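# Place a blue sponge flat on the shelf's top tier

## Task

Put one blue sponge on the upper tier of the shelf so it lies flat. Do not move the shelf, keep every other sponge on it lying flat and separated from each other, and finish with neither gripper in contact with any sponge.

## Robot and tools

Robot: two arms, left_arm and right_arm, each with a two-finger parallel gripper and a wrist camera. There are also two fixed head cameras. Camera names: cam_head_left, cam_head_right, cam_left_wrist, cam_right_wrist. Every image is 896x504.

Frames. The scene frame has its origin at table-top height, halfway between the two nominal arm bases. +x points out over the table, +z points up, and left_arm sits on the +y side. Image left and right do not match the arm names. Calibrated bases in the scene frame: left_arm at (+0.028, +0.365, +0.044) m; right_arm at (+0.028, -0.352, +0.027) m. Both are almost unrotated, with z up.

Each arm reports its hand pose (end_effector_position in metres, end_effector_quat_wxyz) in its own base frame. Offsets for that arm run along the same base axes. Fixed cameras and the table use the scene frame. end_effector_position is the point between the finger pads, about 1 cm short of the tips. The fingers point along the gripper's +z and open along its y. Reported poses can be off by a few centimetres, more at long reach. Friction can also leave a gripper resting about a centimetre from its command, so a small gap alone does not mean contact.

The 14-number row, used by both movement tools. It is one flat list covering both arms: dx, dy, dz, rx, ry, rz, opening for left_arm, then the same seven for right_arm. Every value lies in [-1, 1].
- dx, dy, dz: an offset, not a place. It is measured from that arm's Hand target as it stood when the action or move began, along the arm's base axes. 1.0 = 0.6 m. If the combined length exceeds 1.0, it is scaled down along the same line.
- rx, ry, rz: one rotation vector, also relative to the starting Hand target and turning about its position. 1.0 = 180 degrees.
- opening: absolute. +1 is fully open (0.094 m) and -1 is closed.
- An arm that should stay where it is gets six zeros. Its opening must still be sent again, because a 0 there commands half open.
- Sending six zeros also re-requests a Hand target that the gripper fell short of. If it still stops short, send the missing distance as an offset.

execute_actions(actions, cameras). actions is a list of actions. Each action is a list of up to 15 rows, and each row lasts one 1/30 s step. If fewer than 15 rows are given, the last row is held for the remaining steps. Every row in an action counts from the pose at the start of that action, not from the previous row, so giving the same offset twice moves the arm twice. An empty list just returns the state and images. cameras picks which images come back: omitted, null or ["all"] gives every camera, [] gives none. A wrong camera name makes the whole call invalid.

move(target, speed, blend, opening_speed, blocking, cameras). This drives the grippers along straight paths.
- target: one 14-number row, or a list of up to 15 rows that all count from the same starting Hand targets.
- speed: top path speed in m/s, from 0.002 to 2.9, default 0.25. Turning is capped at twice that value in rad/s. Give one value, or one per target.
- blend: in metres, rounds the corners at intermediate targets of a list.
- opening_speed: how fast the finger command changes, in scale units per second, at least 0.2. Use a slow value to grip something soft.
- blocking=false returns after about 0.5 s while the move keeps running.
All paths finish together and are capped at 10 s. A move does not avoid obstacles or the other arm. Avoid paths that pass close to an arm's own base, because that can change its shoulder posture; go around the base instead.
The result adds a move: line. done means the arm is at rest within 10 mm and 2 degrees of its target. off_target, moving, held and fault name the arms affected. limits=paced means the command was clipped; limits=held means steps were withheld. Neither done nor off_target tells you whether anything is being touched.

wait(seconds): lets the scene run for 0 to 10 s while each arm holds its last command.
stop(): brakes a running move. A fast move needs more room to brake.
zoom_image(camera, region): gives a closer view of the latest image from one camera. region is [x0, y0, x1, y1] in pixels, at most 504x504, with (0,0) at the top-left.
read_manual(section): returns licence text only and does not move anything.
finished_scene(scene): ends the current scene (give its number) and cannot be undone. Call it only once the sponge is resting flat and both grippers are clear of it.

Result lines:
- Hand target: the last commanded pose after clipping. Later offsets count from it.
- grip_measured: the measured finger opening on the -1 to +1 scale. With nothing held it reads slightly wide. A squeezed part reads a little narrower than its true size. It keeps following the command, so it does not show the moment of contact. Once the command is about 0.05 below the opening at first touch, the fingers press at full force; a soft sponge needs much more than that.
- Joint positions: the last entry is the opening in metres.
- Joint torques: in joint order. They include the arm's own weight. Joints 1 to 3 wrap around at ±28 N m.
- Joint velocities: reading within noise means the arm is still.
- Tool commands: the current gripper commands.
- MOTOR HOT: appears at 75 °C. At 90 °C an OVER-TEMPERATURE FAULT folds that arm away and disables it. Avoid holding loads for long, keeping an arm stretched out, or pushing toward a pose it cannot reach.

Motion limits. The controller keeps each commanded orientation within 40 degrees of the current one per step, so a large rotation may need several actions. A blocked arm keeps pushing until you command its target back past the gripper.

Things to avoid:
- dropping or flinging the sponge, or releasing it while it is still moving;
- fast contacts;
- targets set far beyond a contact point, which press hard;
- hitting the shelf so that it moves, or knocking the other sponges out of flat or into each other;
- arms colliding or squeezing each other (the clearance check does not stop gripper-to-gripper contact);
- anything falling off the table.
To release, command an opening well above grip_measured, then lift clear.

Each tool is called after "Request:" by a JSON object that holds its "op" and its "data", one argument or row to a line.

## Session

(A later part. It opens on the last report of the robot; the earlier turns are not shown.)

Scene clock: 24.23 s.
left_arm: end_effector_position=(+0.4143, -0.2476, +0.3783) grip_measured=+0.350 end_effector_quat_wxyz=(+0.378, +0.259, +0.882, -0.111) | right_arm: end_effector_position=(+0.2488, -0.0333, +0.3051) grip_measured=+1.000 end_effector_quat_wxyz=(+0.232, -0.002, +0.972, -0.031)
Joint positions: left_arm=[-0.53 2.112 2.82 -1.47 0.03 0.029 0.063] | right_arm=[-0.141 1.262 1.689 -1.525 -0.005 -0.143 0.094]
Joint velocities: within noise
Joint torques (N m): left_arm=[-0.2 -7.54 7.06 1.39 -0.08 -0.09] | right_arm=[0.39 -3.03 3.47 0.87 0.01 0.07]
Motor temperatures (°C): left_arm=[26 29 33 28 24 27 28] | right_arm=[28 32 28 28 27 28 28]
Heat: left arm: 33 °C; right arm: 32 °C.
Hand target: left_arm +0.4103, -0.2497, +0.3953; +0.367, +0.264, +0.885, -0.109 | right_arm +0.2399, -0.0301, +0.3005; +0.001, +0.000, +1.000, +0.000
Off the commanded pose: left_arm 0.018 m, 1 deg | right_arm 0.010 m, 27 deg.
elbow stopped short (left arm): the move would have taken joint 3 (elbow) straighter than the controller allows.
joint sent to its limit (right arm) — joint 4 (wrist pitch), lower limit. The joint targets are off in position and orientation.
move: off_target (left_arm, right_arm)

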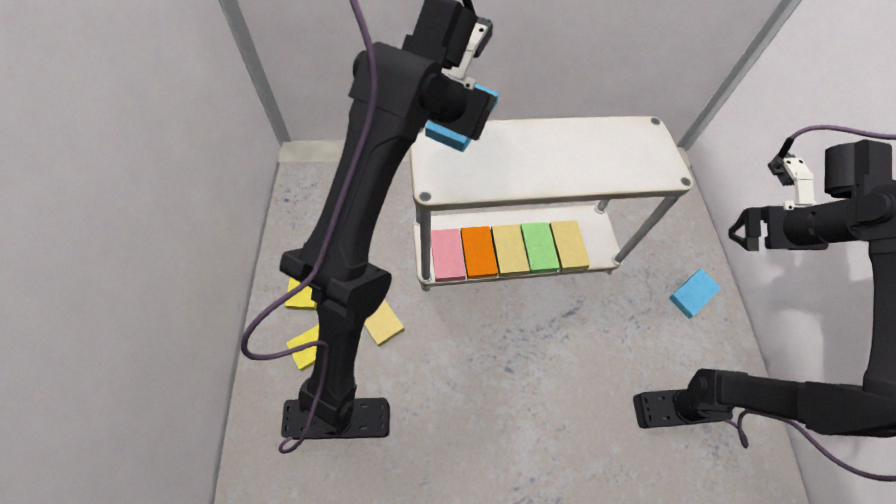

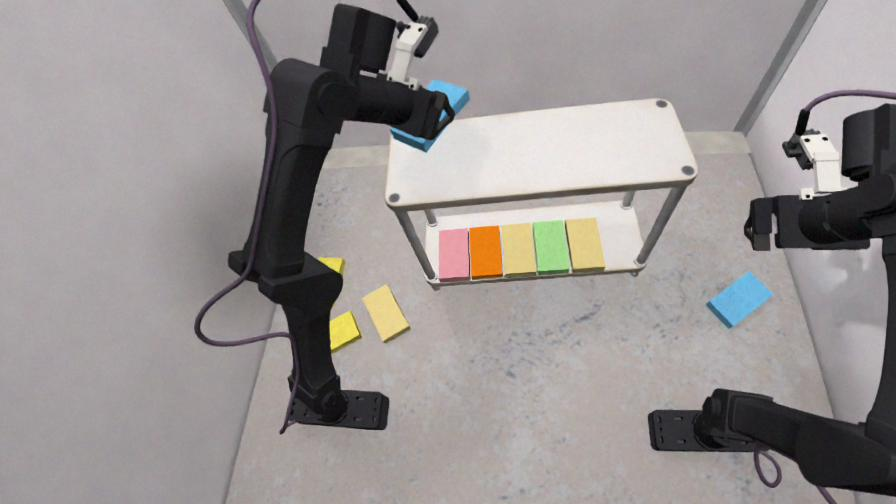

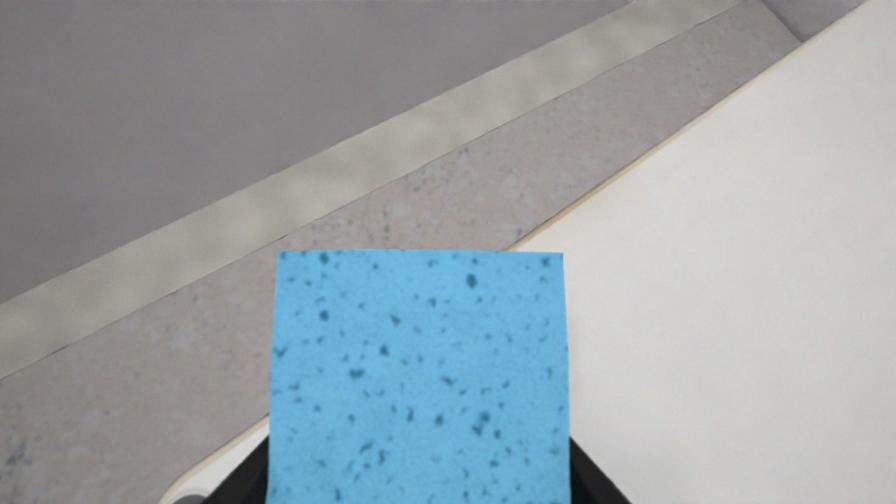

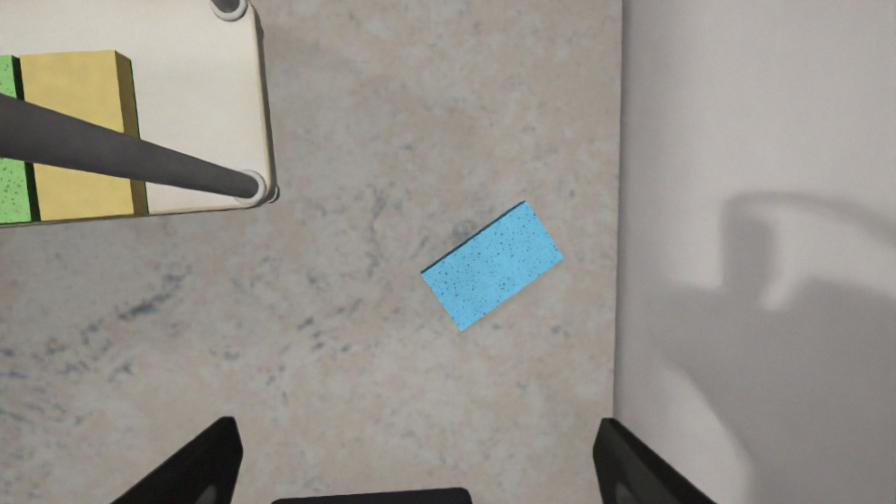

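Request:
{"op": "move", "data": {
  "target": [-0.035,-0.037,-0.072,0,0,-0.067,0.15,0,0,0,0,0,0,1],
  "speed": 0.15
}}

Scene clock: 26.80 s.
left_arm: end_effector_position=(+0.3966, -0.2638, +0.3278) grip_measured=+0.350 end_effector_quat_wxyz=(+0.319, +0.349, +0.872, -0.128) | right_arm: end_effector_position=(+0.2488, -0.0333, +0.3051) grip_measured=+1.000 end_effector_quat_wxyz=(+0.232, -0.002, +0.972, -0.031)
Joint positions: left_arm=[-0.534 1.96 2.383 -1.305 0.146 0.174 0.063] | right_arm=[-0.141 1.262 1.689 -1.525 -0.005 -0.143 0.094]
Joint velocities: within noise
Joint torques (N m): left_arm=[-0.5 -10.48 3.49 1.69 0.26 0.04] | right_arm=[0.38 -3.03 3.47 0.87 0.01 0.08]
Motor temperatures (°C): left_arm=[26 30 33 28 24 27 28] | right_arm=[28 32 28 28 27 28 28]
Heat: left arm: 33 °C; right arm: 32 °C.
Hand target: left_arm +0.3893, -0.2719, +0.3521; +0.354, +0.355, +0.853, -0.147 | right_arm +0.2399, -0.0301, +0.3005; +0.001, +0.000, +1.000, +0.000
Off the commanded pose: left_arm 0.027 m, 5 deg | right_arm 0.010 m, 27 deg.
joint sent to its limit (right arm) — joint 4 (wrist pitch), lower limit. The joint targets are off in position and orientation.
move: off_target (left_arm, right_arm)

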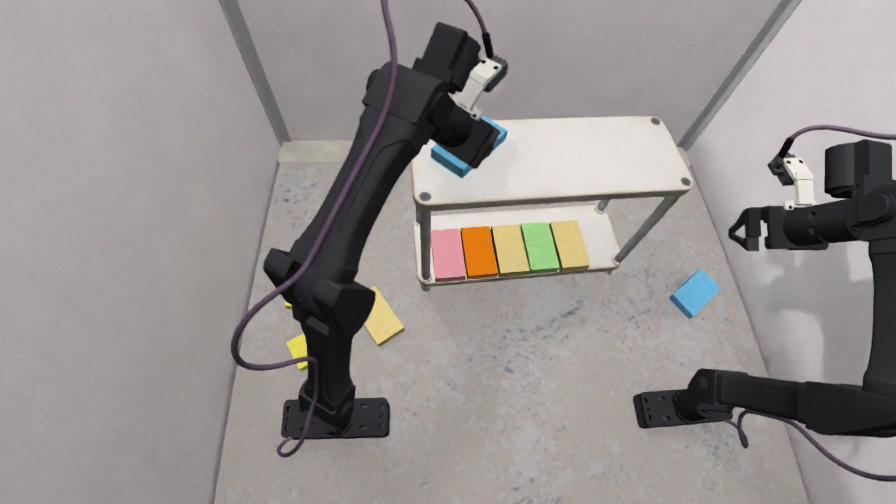

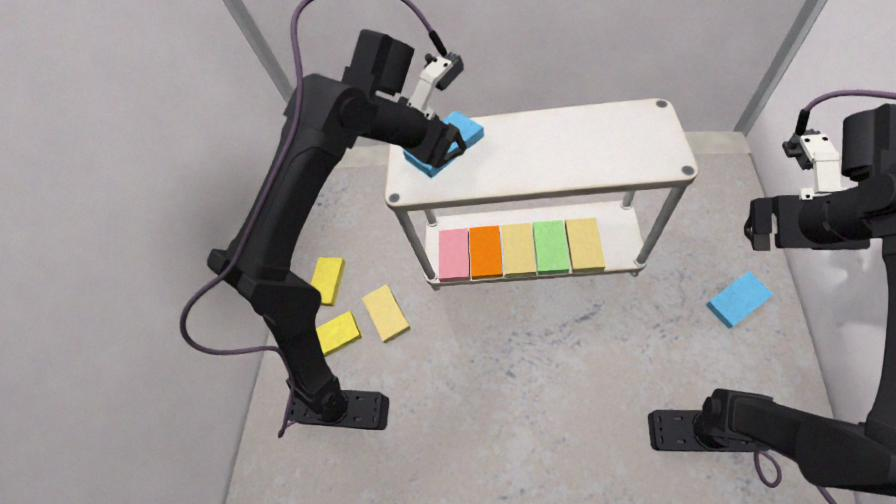

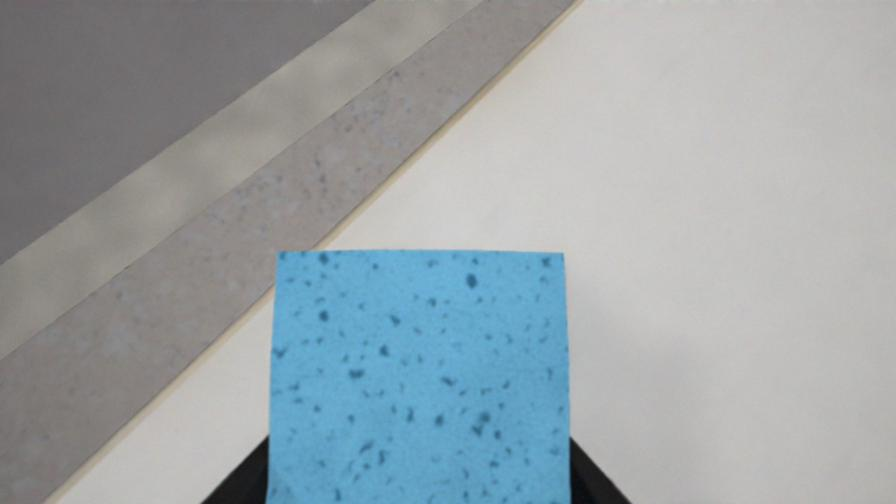

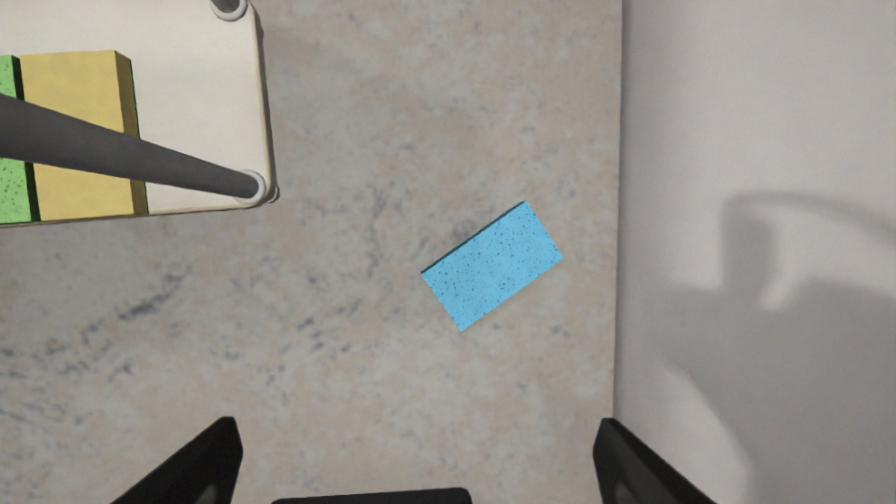

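Request:
{"op": "move", "data": {
  "target": [-0.033,-0.03,0,0,0,0,0.15,0,0,0,0,0,0,1],
  "cameras": []
}}

Request:
{"op": "move", "data": {
  "target": [0,0,-0.025,0,0,0,0.15,0,0,0,0,0,0,1],
  "speed": 0.05
}}

Scene clock: 29.87 s.
left_arm: end_effector_position=(+0.3688, -0.2928, +0.3282) grip_measured=+0.350 end_effector_quat_wxyz=(+0.315, +0.367, +0.864, -0.139) | right_arm: end_effector_position=(+0.2488, -0.0333, +0.3051) grip_measured=+1.000 end_effector_quat_wxyz=(+0.232, -0.002, +0.972, -0.031)
Joint positions: left_arm=[-0.627 1.92 2.323 -1.279 0.123 0.131 0.063] | right_arm=[-0.141 1.262 1.689 -1.525 -0.005 -0.143 0.094]
Joint velocities: within noise
Joint torques (N m): left_arm=[-0.18 -10.29 3.55 1.7 -0.07 -0.09] | right_arm=[0.38 -3.03 3.48 0.87 0.01 0.07]
Motor temperatures (°C): left_arm=[26 30 33 28 24 27 28] | right_arm=[28 32 28 28 27 28 28]
Heat: left arm: 33 °C; right arm: 32 °C.
Hand target: left_arm +0.3695, -0.2899, +0.3521; +0.354, +0.355, +0.853, -0.147 | right_arm +0.2399, -0.0301, +0.3005; +0.001, +0.000, +1.000, +0.000
Off the commanded pose: left_arm 0.024 m, 5 deg | right_arm 0.010 m, 27 deg.
joint sent to its limit (right arm) — joint 4 (wrist pitch), lower limit. The joint targets are off in position and orientation.
move: off_target (left_arm, right_arm)
No camera images: "cameras" was empty.

Scene clock: 31.00 s.
left_arm: end_effector_position=(+0.3693, -0.2931, +0.3259) grip_measured=+0.350 end_effector_quat_wxyz=(+0.334, +0.365, +0.857, -0.144) | right_arm: end_effector_position=(+0.2488, -0.0333, +0.3051) grip_measured=+1.000 end_effector_quat_wxyz=(+0.232, -0.002, +0.972, -0.031)
Joint positions: left_arm=[-0.627 1.851 2.184 -1.167 0.123 0.131 0.063] | right_arm=[-0.141 1.262 1.689 -1.525 -0.005 -0.143 0.094]
Joint velocities: within noise
Joint torques (N m): left_arm=[-0.17 -8.79 3.36 1.59 -0.07 -0.1] | right_arm=[0.38 -3.02 3.48 0.87 0.01 0.07]
Motor temperatures (°C): left_arm=[26 30 33 28 24 27 28] | right_arm=[28 32 28 28 27 28 28]
Heat: left arm: 33 °C; right arm: 32 °C.
Hand target: left_arm +0.3695, -0.2899, +0.3371; +0.354, +0.355, +0.853, -0.147 | right_arm +0.2399, -0.0301, +0.3005; +0.001, +0.000, +1.000, +0.000
Off the commanded pose: left_arm 0.012 m, 3 deg | right_arm 0.010 m, 27 deg.
joint sent to its limit (right arm) — joint 4 (wrist pitch), lower limit. The joint targets are off in position and orientation.
move: off_target (left_arm, right_arm)

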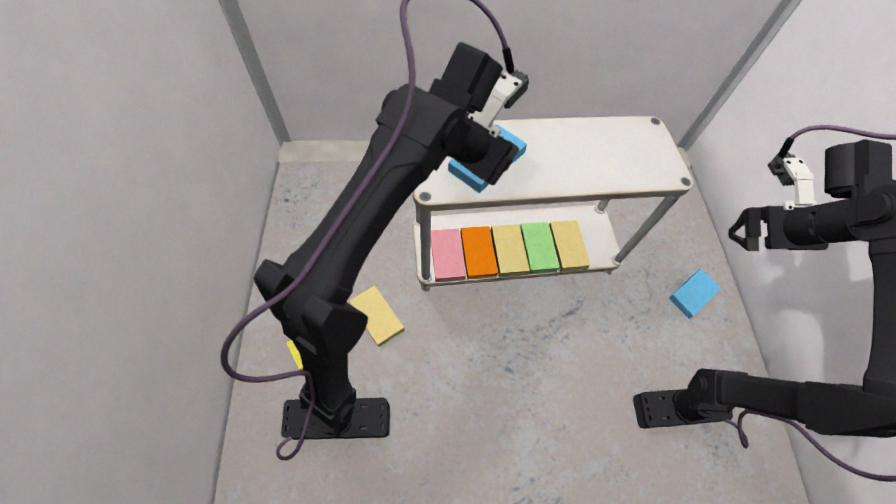

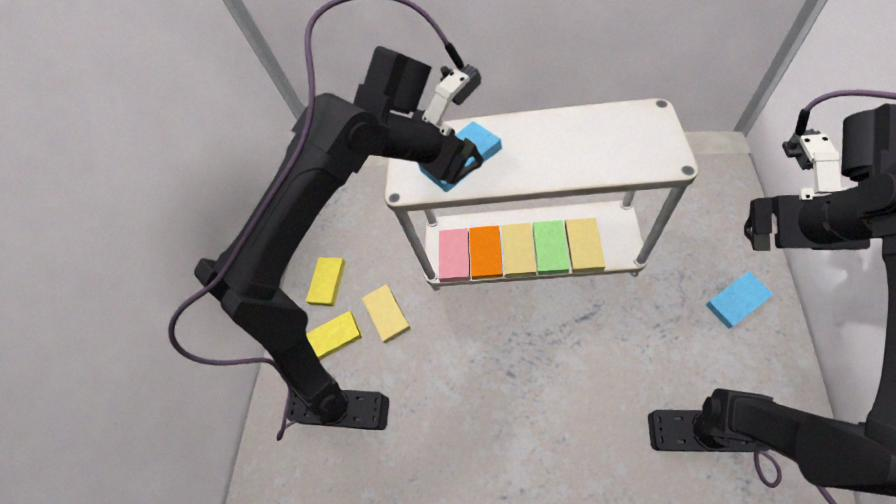

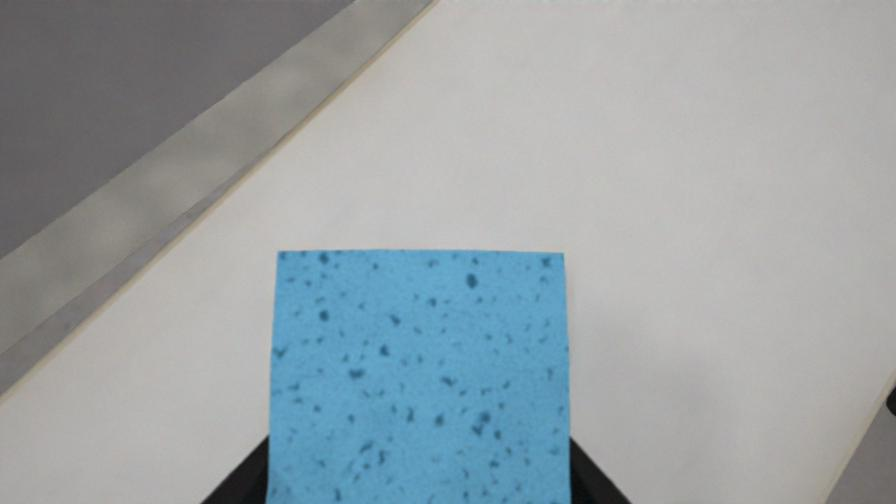

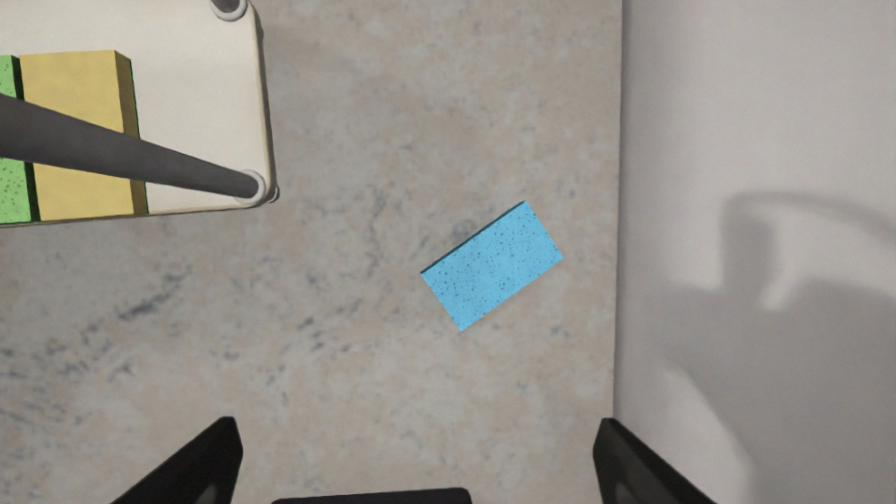

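Request:
{"op": "move", "data": {
  "target": [0,0,-0.02,0,0,0,0.15,0,0,0,0,0,0,1],
  "speed": 0.05,
  "cameras": []
}}

Request:
{"op": "move", "data": {
  "target": [0,0,-0.01,0,0,0,0.15,0,0,0,0,0,0,1],
  "speed": 0.05
}}

Request:
{"op": "zoom_image", "data": {
  "camera": "cam_head_left",
  "region": [380, 80, 580, 220]
}}

Scene clock: 32.40 s.
left_arm: end_effector_position=(+0.3695, -0.2933, +0.3267) grip_measured=+0.350 end_effector_quat_wxyz=(+0.352, +0.361, +0.850, -0.149) | right_arm: end_effector_position=(+0.2488, -0.0333, +0.3051) grip_measured=+1.000 end_effector_quat_wxyz=(+0.232, -0.002, +0.972, -0.031)
Joint positions: left_arm=[-0.627 1.802 2.092 -1.084 0.123 0.127 0.063] | right_arm=[-0.141 1.262 1.689 -1.525 -0.005 -0.143 0.094]
Joint velocities: within noise
Joint torques (N m): left_arm=[-0.18 -7.47 3.04 1.49 -0.07 -0.07] | right_arm=[0.38 -3.02 3.48 0.87 0.02 0.07]
Motor temperatures (°C): left_arm=[26 31 33 28 24 27 29] | right_arm=[28 32 28 28 27 28 28]
Heat: left arm: 33 °C; right arm: 32 °C.
Hand target: left_arm +0.3695, -0.2899, +0.3251; +0.354, +0.355, +0.853, -0.147 | right_arm +0.2399, -0.0301, +0.3005; +0.001, +0.000, +1.000, +0.000
Off the commanded pose: left_arm 0.004 m, 1 deg | right_arm 0.010 m, 27 deg.
joint sent to its limit (right arm) — joint 4 (wrist pitch), lower limit. The joint targets are off in position and orientation.
move: off_target (right_arm)
No camera images: "cameras" was empty.

Scene clock: 33.50 s.
left_arm: end_effector_position=(+0.3694, -0.2932, +0.3275) grip_measured=+0.350 end_effector_quat_wxyz=(+0.361, +0.359, +0.847, -0.151) | right_arm: end_effector_position=(+0.2488, -0.0333, +0.3051) grip_measured=+1.000 end_effector_quat_wxyz=(+0.232, -0.002, +0.972, -0.031)
Joint positions: left_arm=[-0.627 1.779 2.05 -1.045 0.123 0.124 0.063] | right_arm=[-0.141 1.262 1.689 -1.525 -0.005 -0.143 0.094]
Joint velocities: within noise
Joint torques (N m): left_arm=[-0.18 -6.82 2.77 1.45 -0.07 -0.07] | right_arm=[0.38 -3.03 3.48 0.87 0.01 0.07]
Motor temperatures (°C): left_arm=[26 31 33 28 24 27 29] | right_arm=[28 32 28 28 27 28 28]
Heat: left arm: 33 °C; right arm: 32 °C.
Hand target: left_arm +0.3695, -0.2899, +0.3191; +0.354, +0.355, +0.853, -0.147 | right_arm +0.2399, -0.0301, +0.3005; +0.001, +0.000, +1.000, +0.000
Off the commanded pose: left_arm 0.009 m, 1 deg | right_arm 0.010 m, 27 deg.
joint sent to its limit (right arm) — joint 4 (wrist pitch), lower limit. The joint targets are off in position and orientation.
move: off_target (right_arm)

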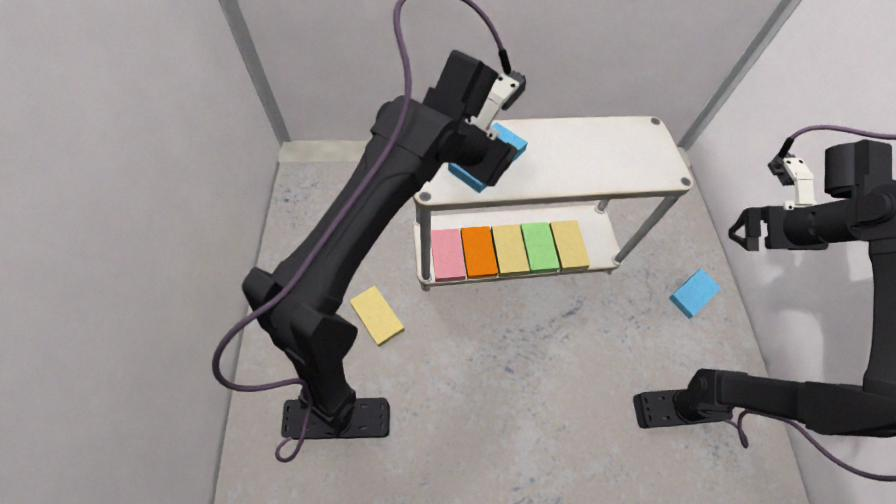

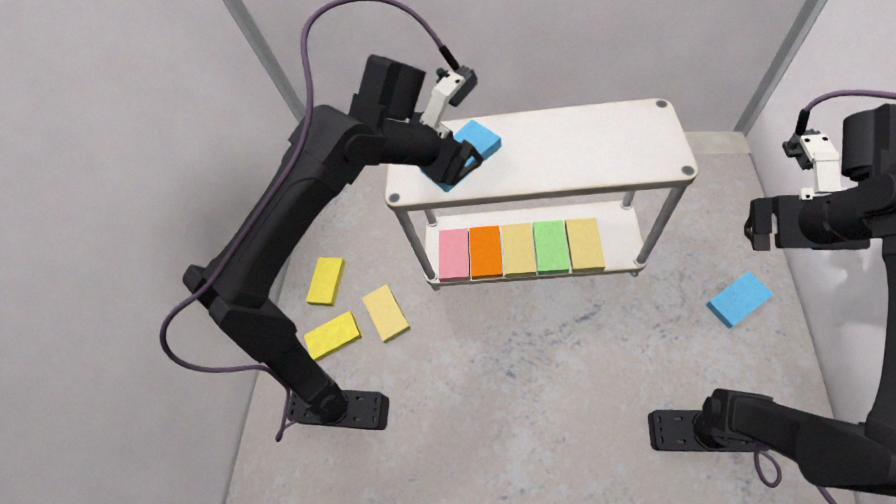

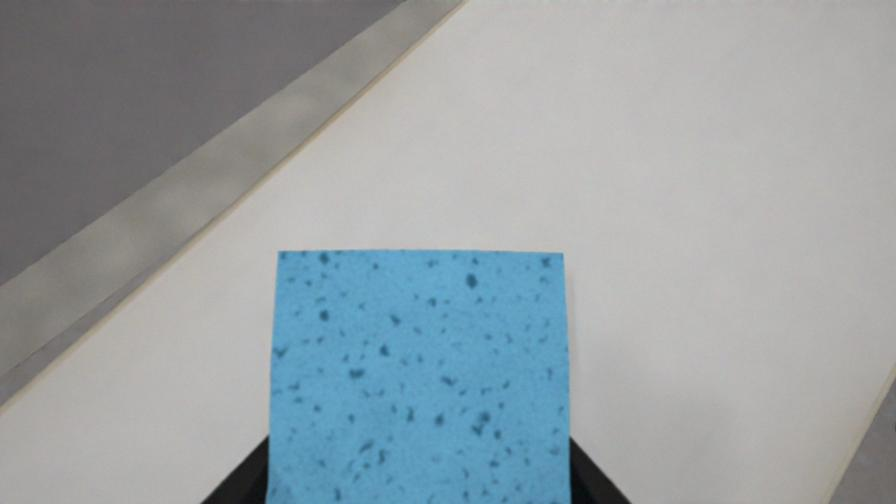

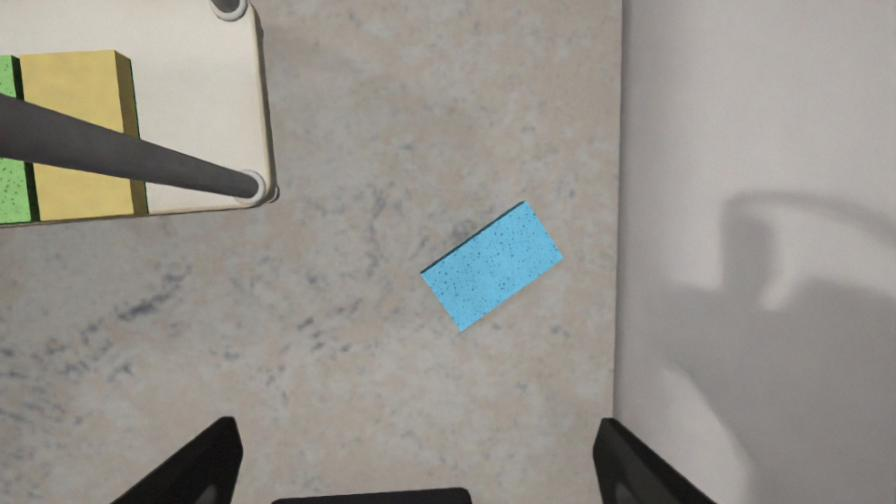

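Scaled by 2.520 from the camera's 896x504 image, which has a finer 1280x720 frame.

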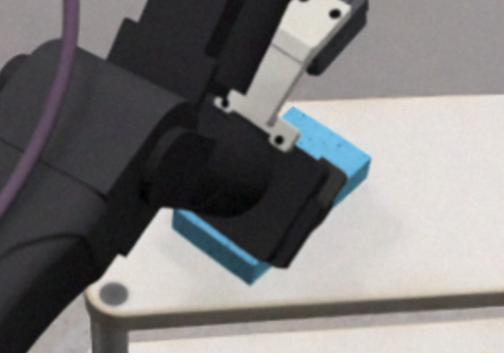

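Request:
{"op": "move", "data": {
  "target": [
    [0,0,0.022,0,0,0,0.15,0,0,0,0,0,0,1],
    [0,0,0.022,0,0,0,0.75,0,0,0,0,0,0,1],
    [-0.1,0.1,0.16,0,0,0,0.75,0,0,0,0,0,0,1],
    [-0.2,0.14,0.25,0,0,0,0.75,0,0,0,0,0,0,1]
  ],
  "opening_speed": 1.5,
  "speed": [0.05,0.1,0.15,0.25]
}}

Request:
{"op": "zoom_image", "data": {
  "camera": "cam_head_left",
  "region": [380, 80, 580, 220]
}}

Scene clock: 38.07 s.
left_arm: end_effector_position=(+0.2550, -0.2116, +0.4685) grip_measured=+0.748 end_effector_quat_wxyz=(+0.426, +0.346, +0.818, -0.170) | right_arm: end_effector_position=(+0.2488, -0.0333, +0.3051) grip_measured=+1.000 end_effector_quat_wxyz=(+0.232, -0.002, +0.972, -0.031)
Joint positions: left_arm=[-0.631 1.596 2.506 -1.532 0.12 0.107 0.082] | right_arm=[-0.141 1.262 1.689 -1.525 -0.005 -0.143 0.094]
Joint velocities: within noise
Joint torques (N m): left_arm=[-0.36 -2.69 4.15 1.22 -0.05 -0.08] | right_arm=[0.38 -3.03 3.48 0.88 0.01 0.07]
Motor temperatures (°C): left_arm=[26 30 33 28 24 27 29] | right_arm=[28 32 28 28 27 28 28]
Heat: left arm: 33 °C; right arm: 32 °C.
Hand target: left_arm +0.2495, -0.2059, +0.4691; +0.354, +0.355, +0.853, -0.147 | right_arm +0.2399, -0.0301, +0.3005; +0.001, +0.000, +1.000, +0.000
Off the commanded pose: left_arm 0.008 m, 10 deg | right_arm 0.010 m, 27 deg.
joint sent to its limit (left arm) — joint 4 (wrist pitch), lower limit. The joint targets are off in position and orientation.
joint sent to its limit (right arm) — joint 4 (wrist pitch), lower limit. The joint targets are off in position and orientation.
move: off_target (left_arm, right_arm)

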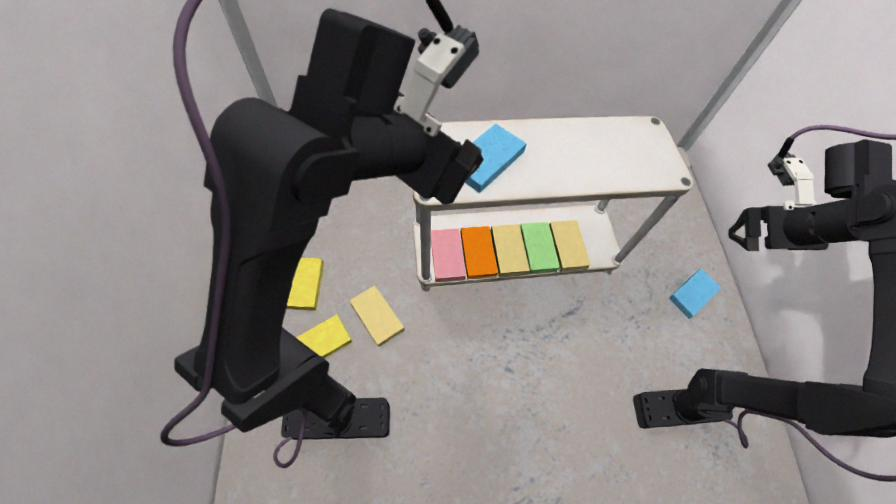

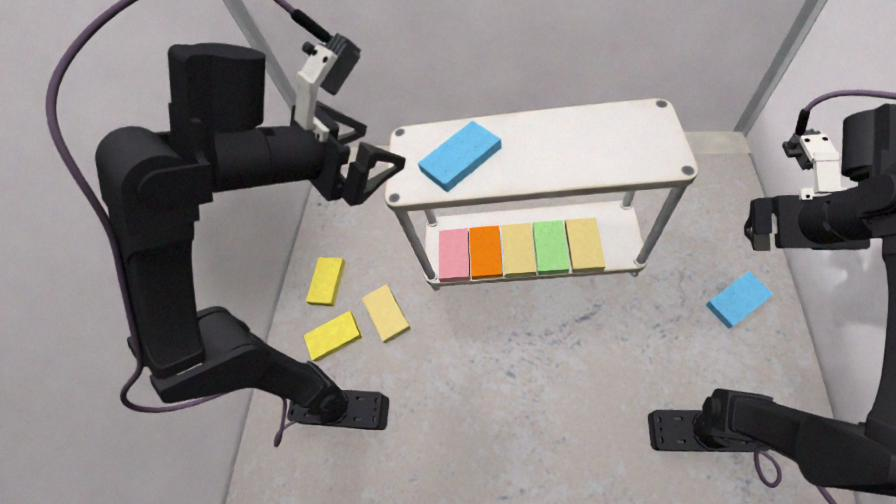

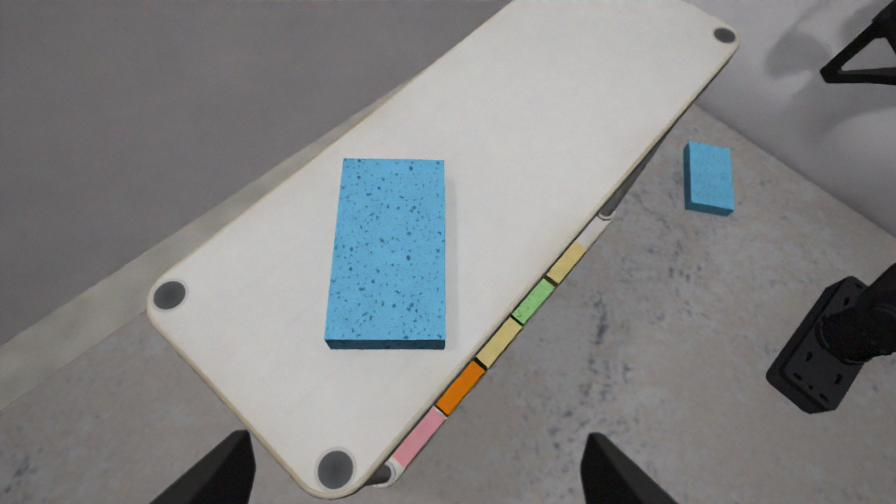

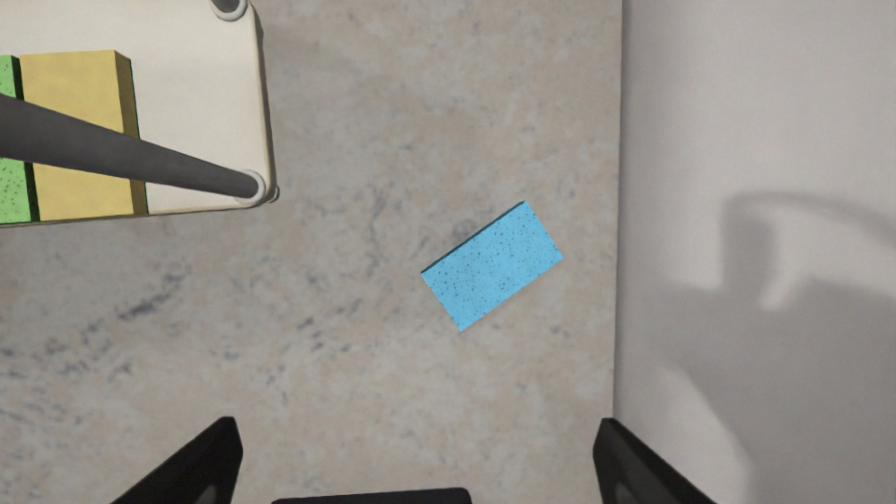

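Scaled by 2.520 from the camera's 896x504 image, which has a finer 1280x720 frame.

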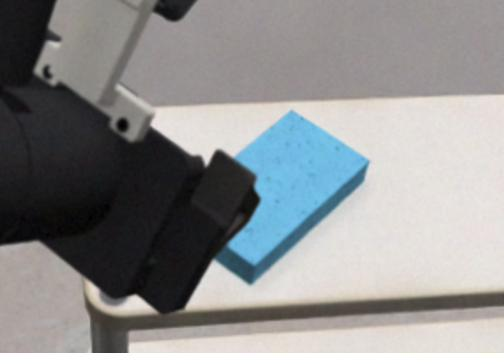

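Request:
{"op": "finished_scene", "data": {
  "scene": 1
}}

The scene is finished: the task was done.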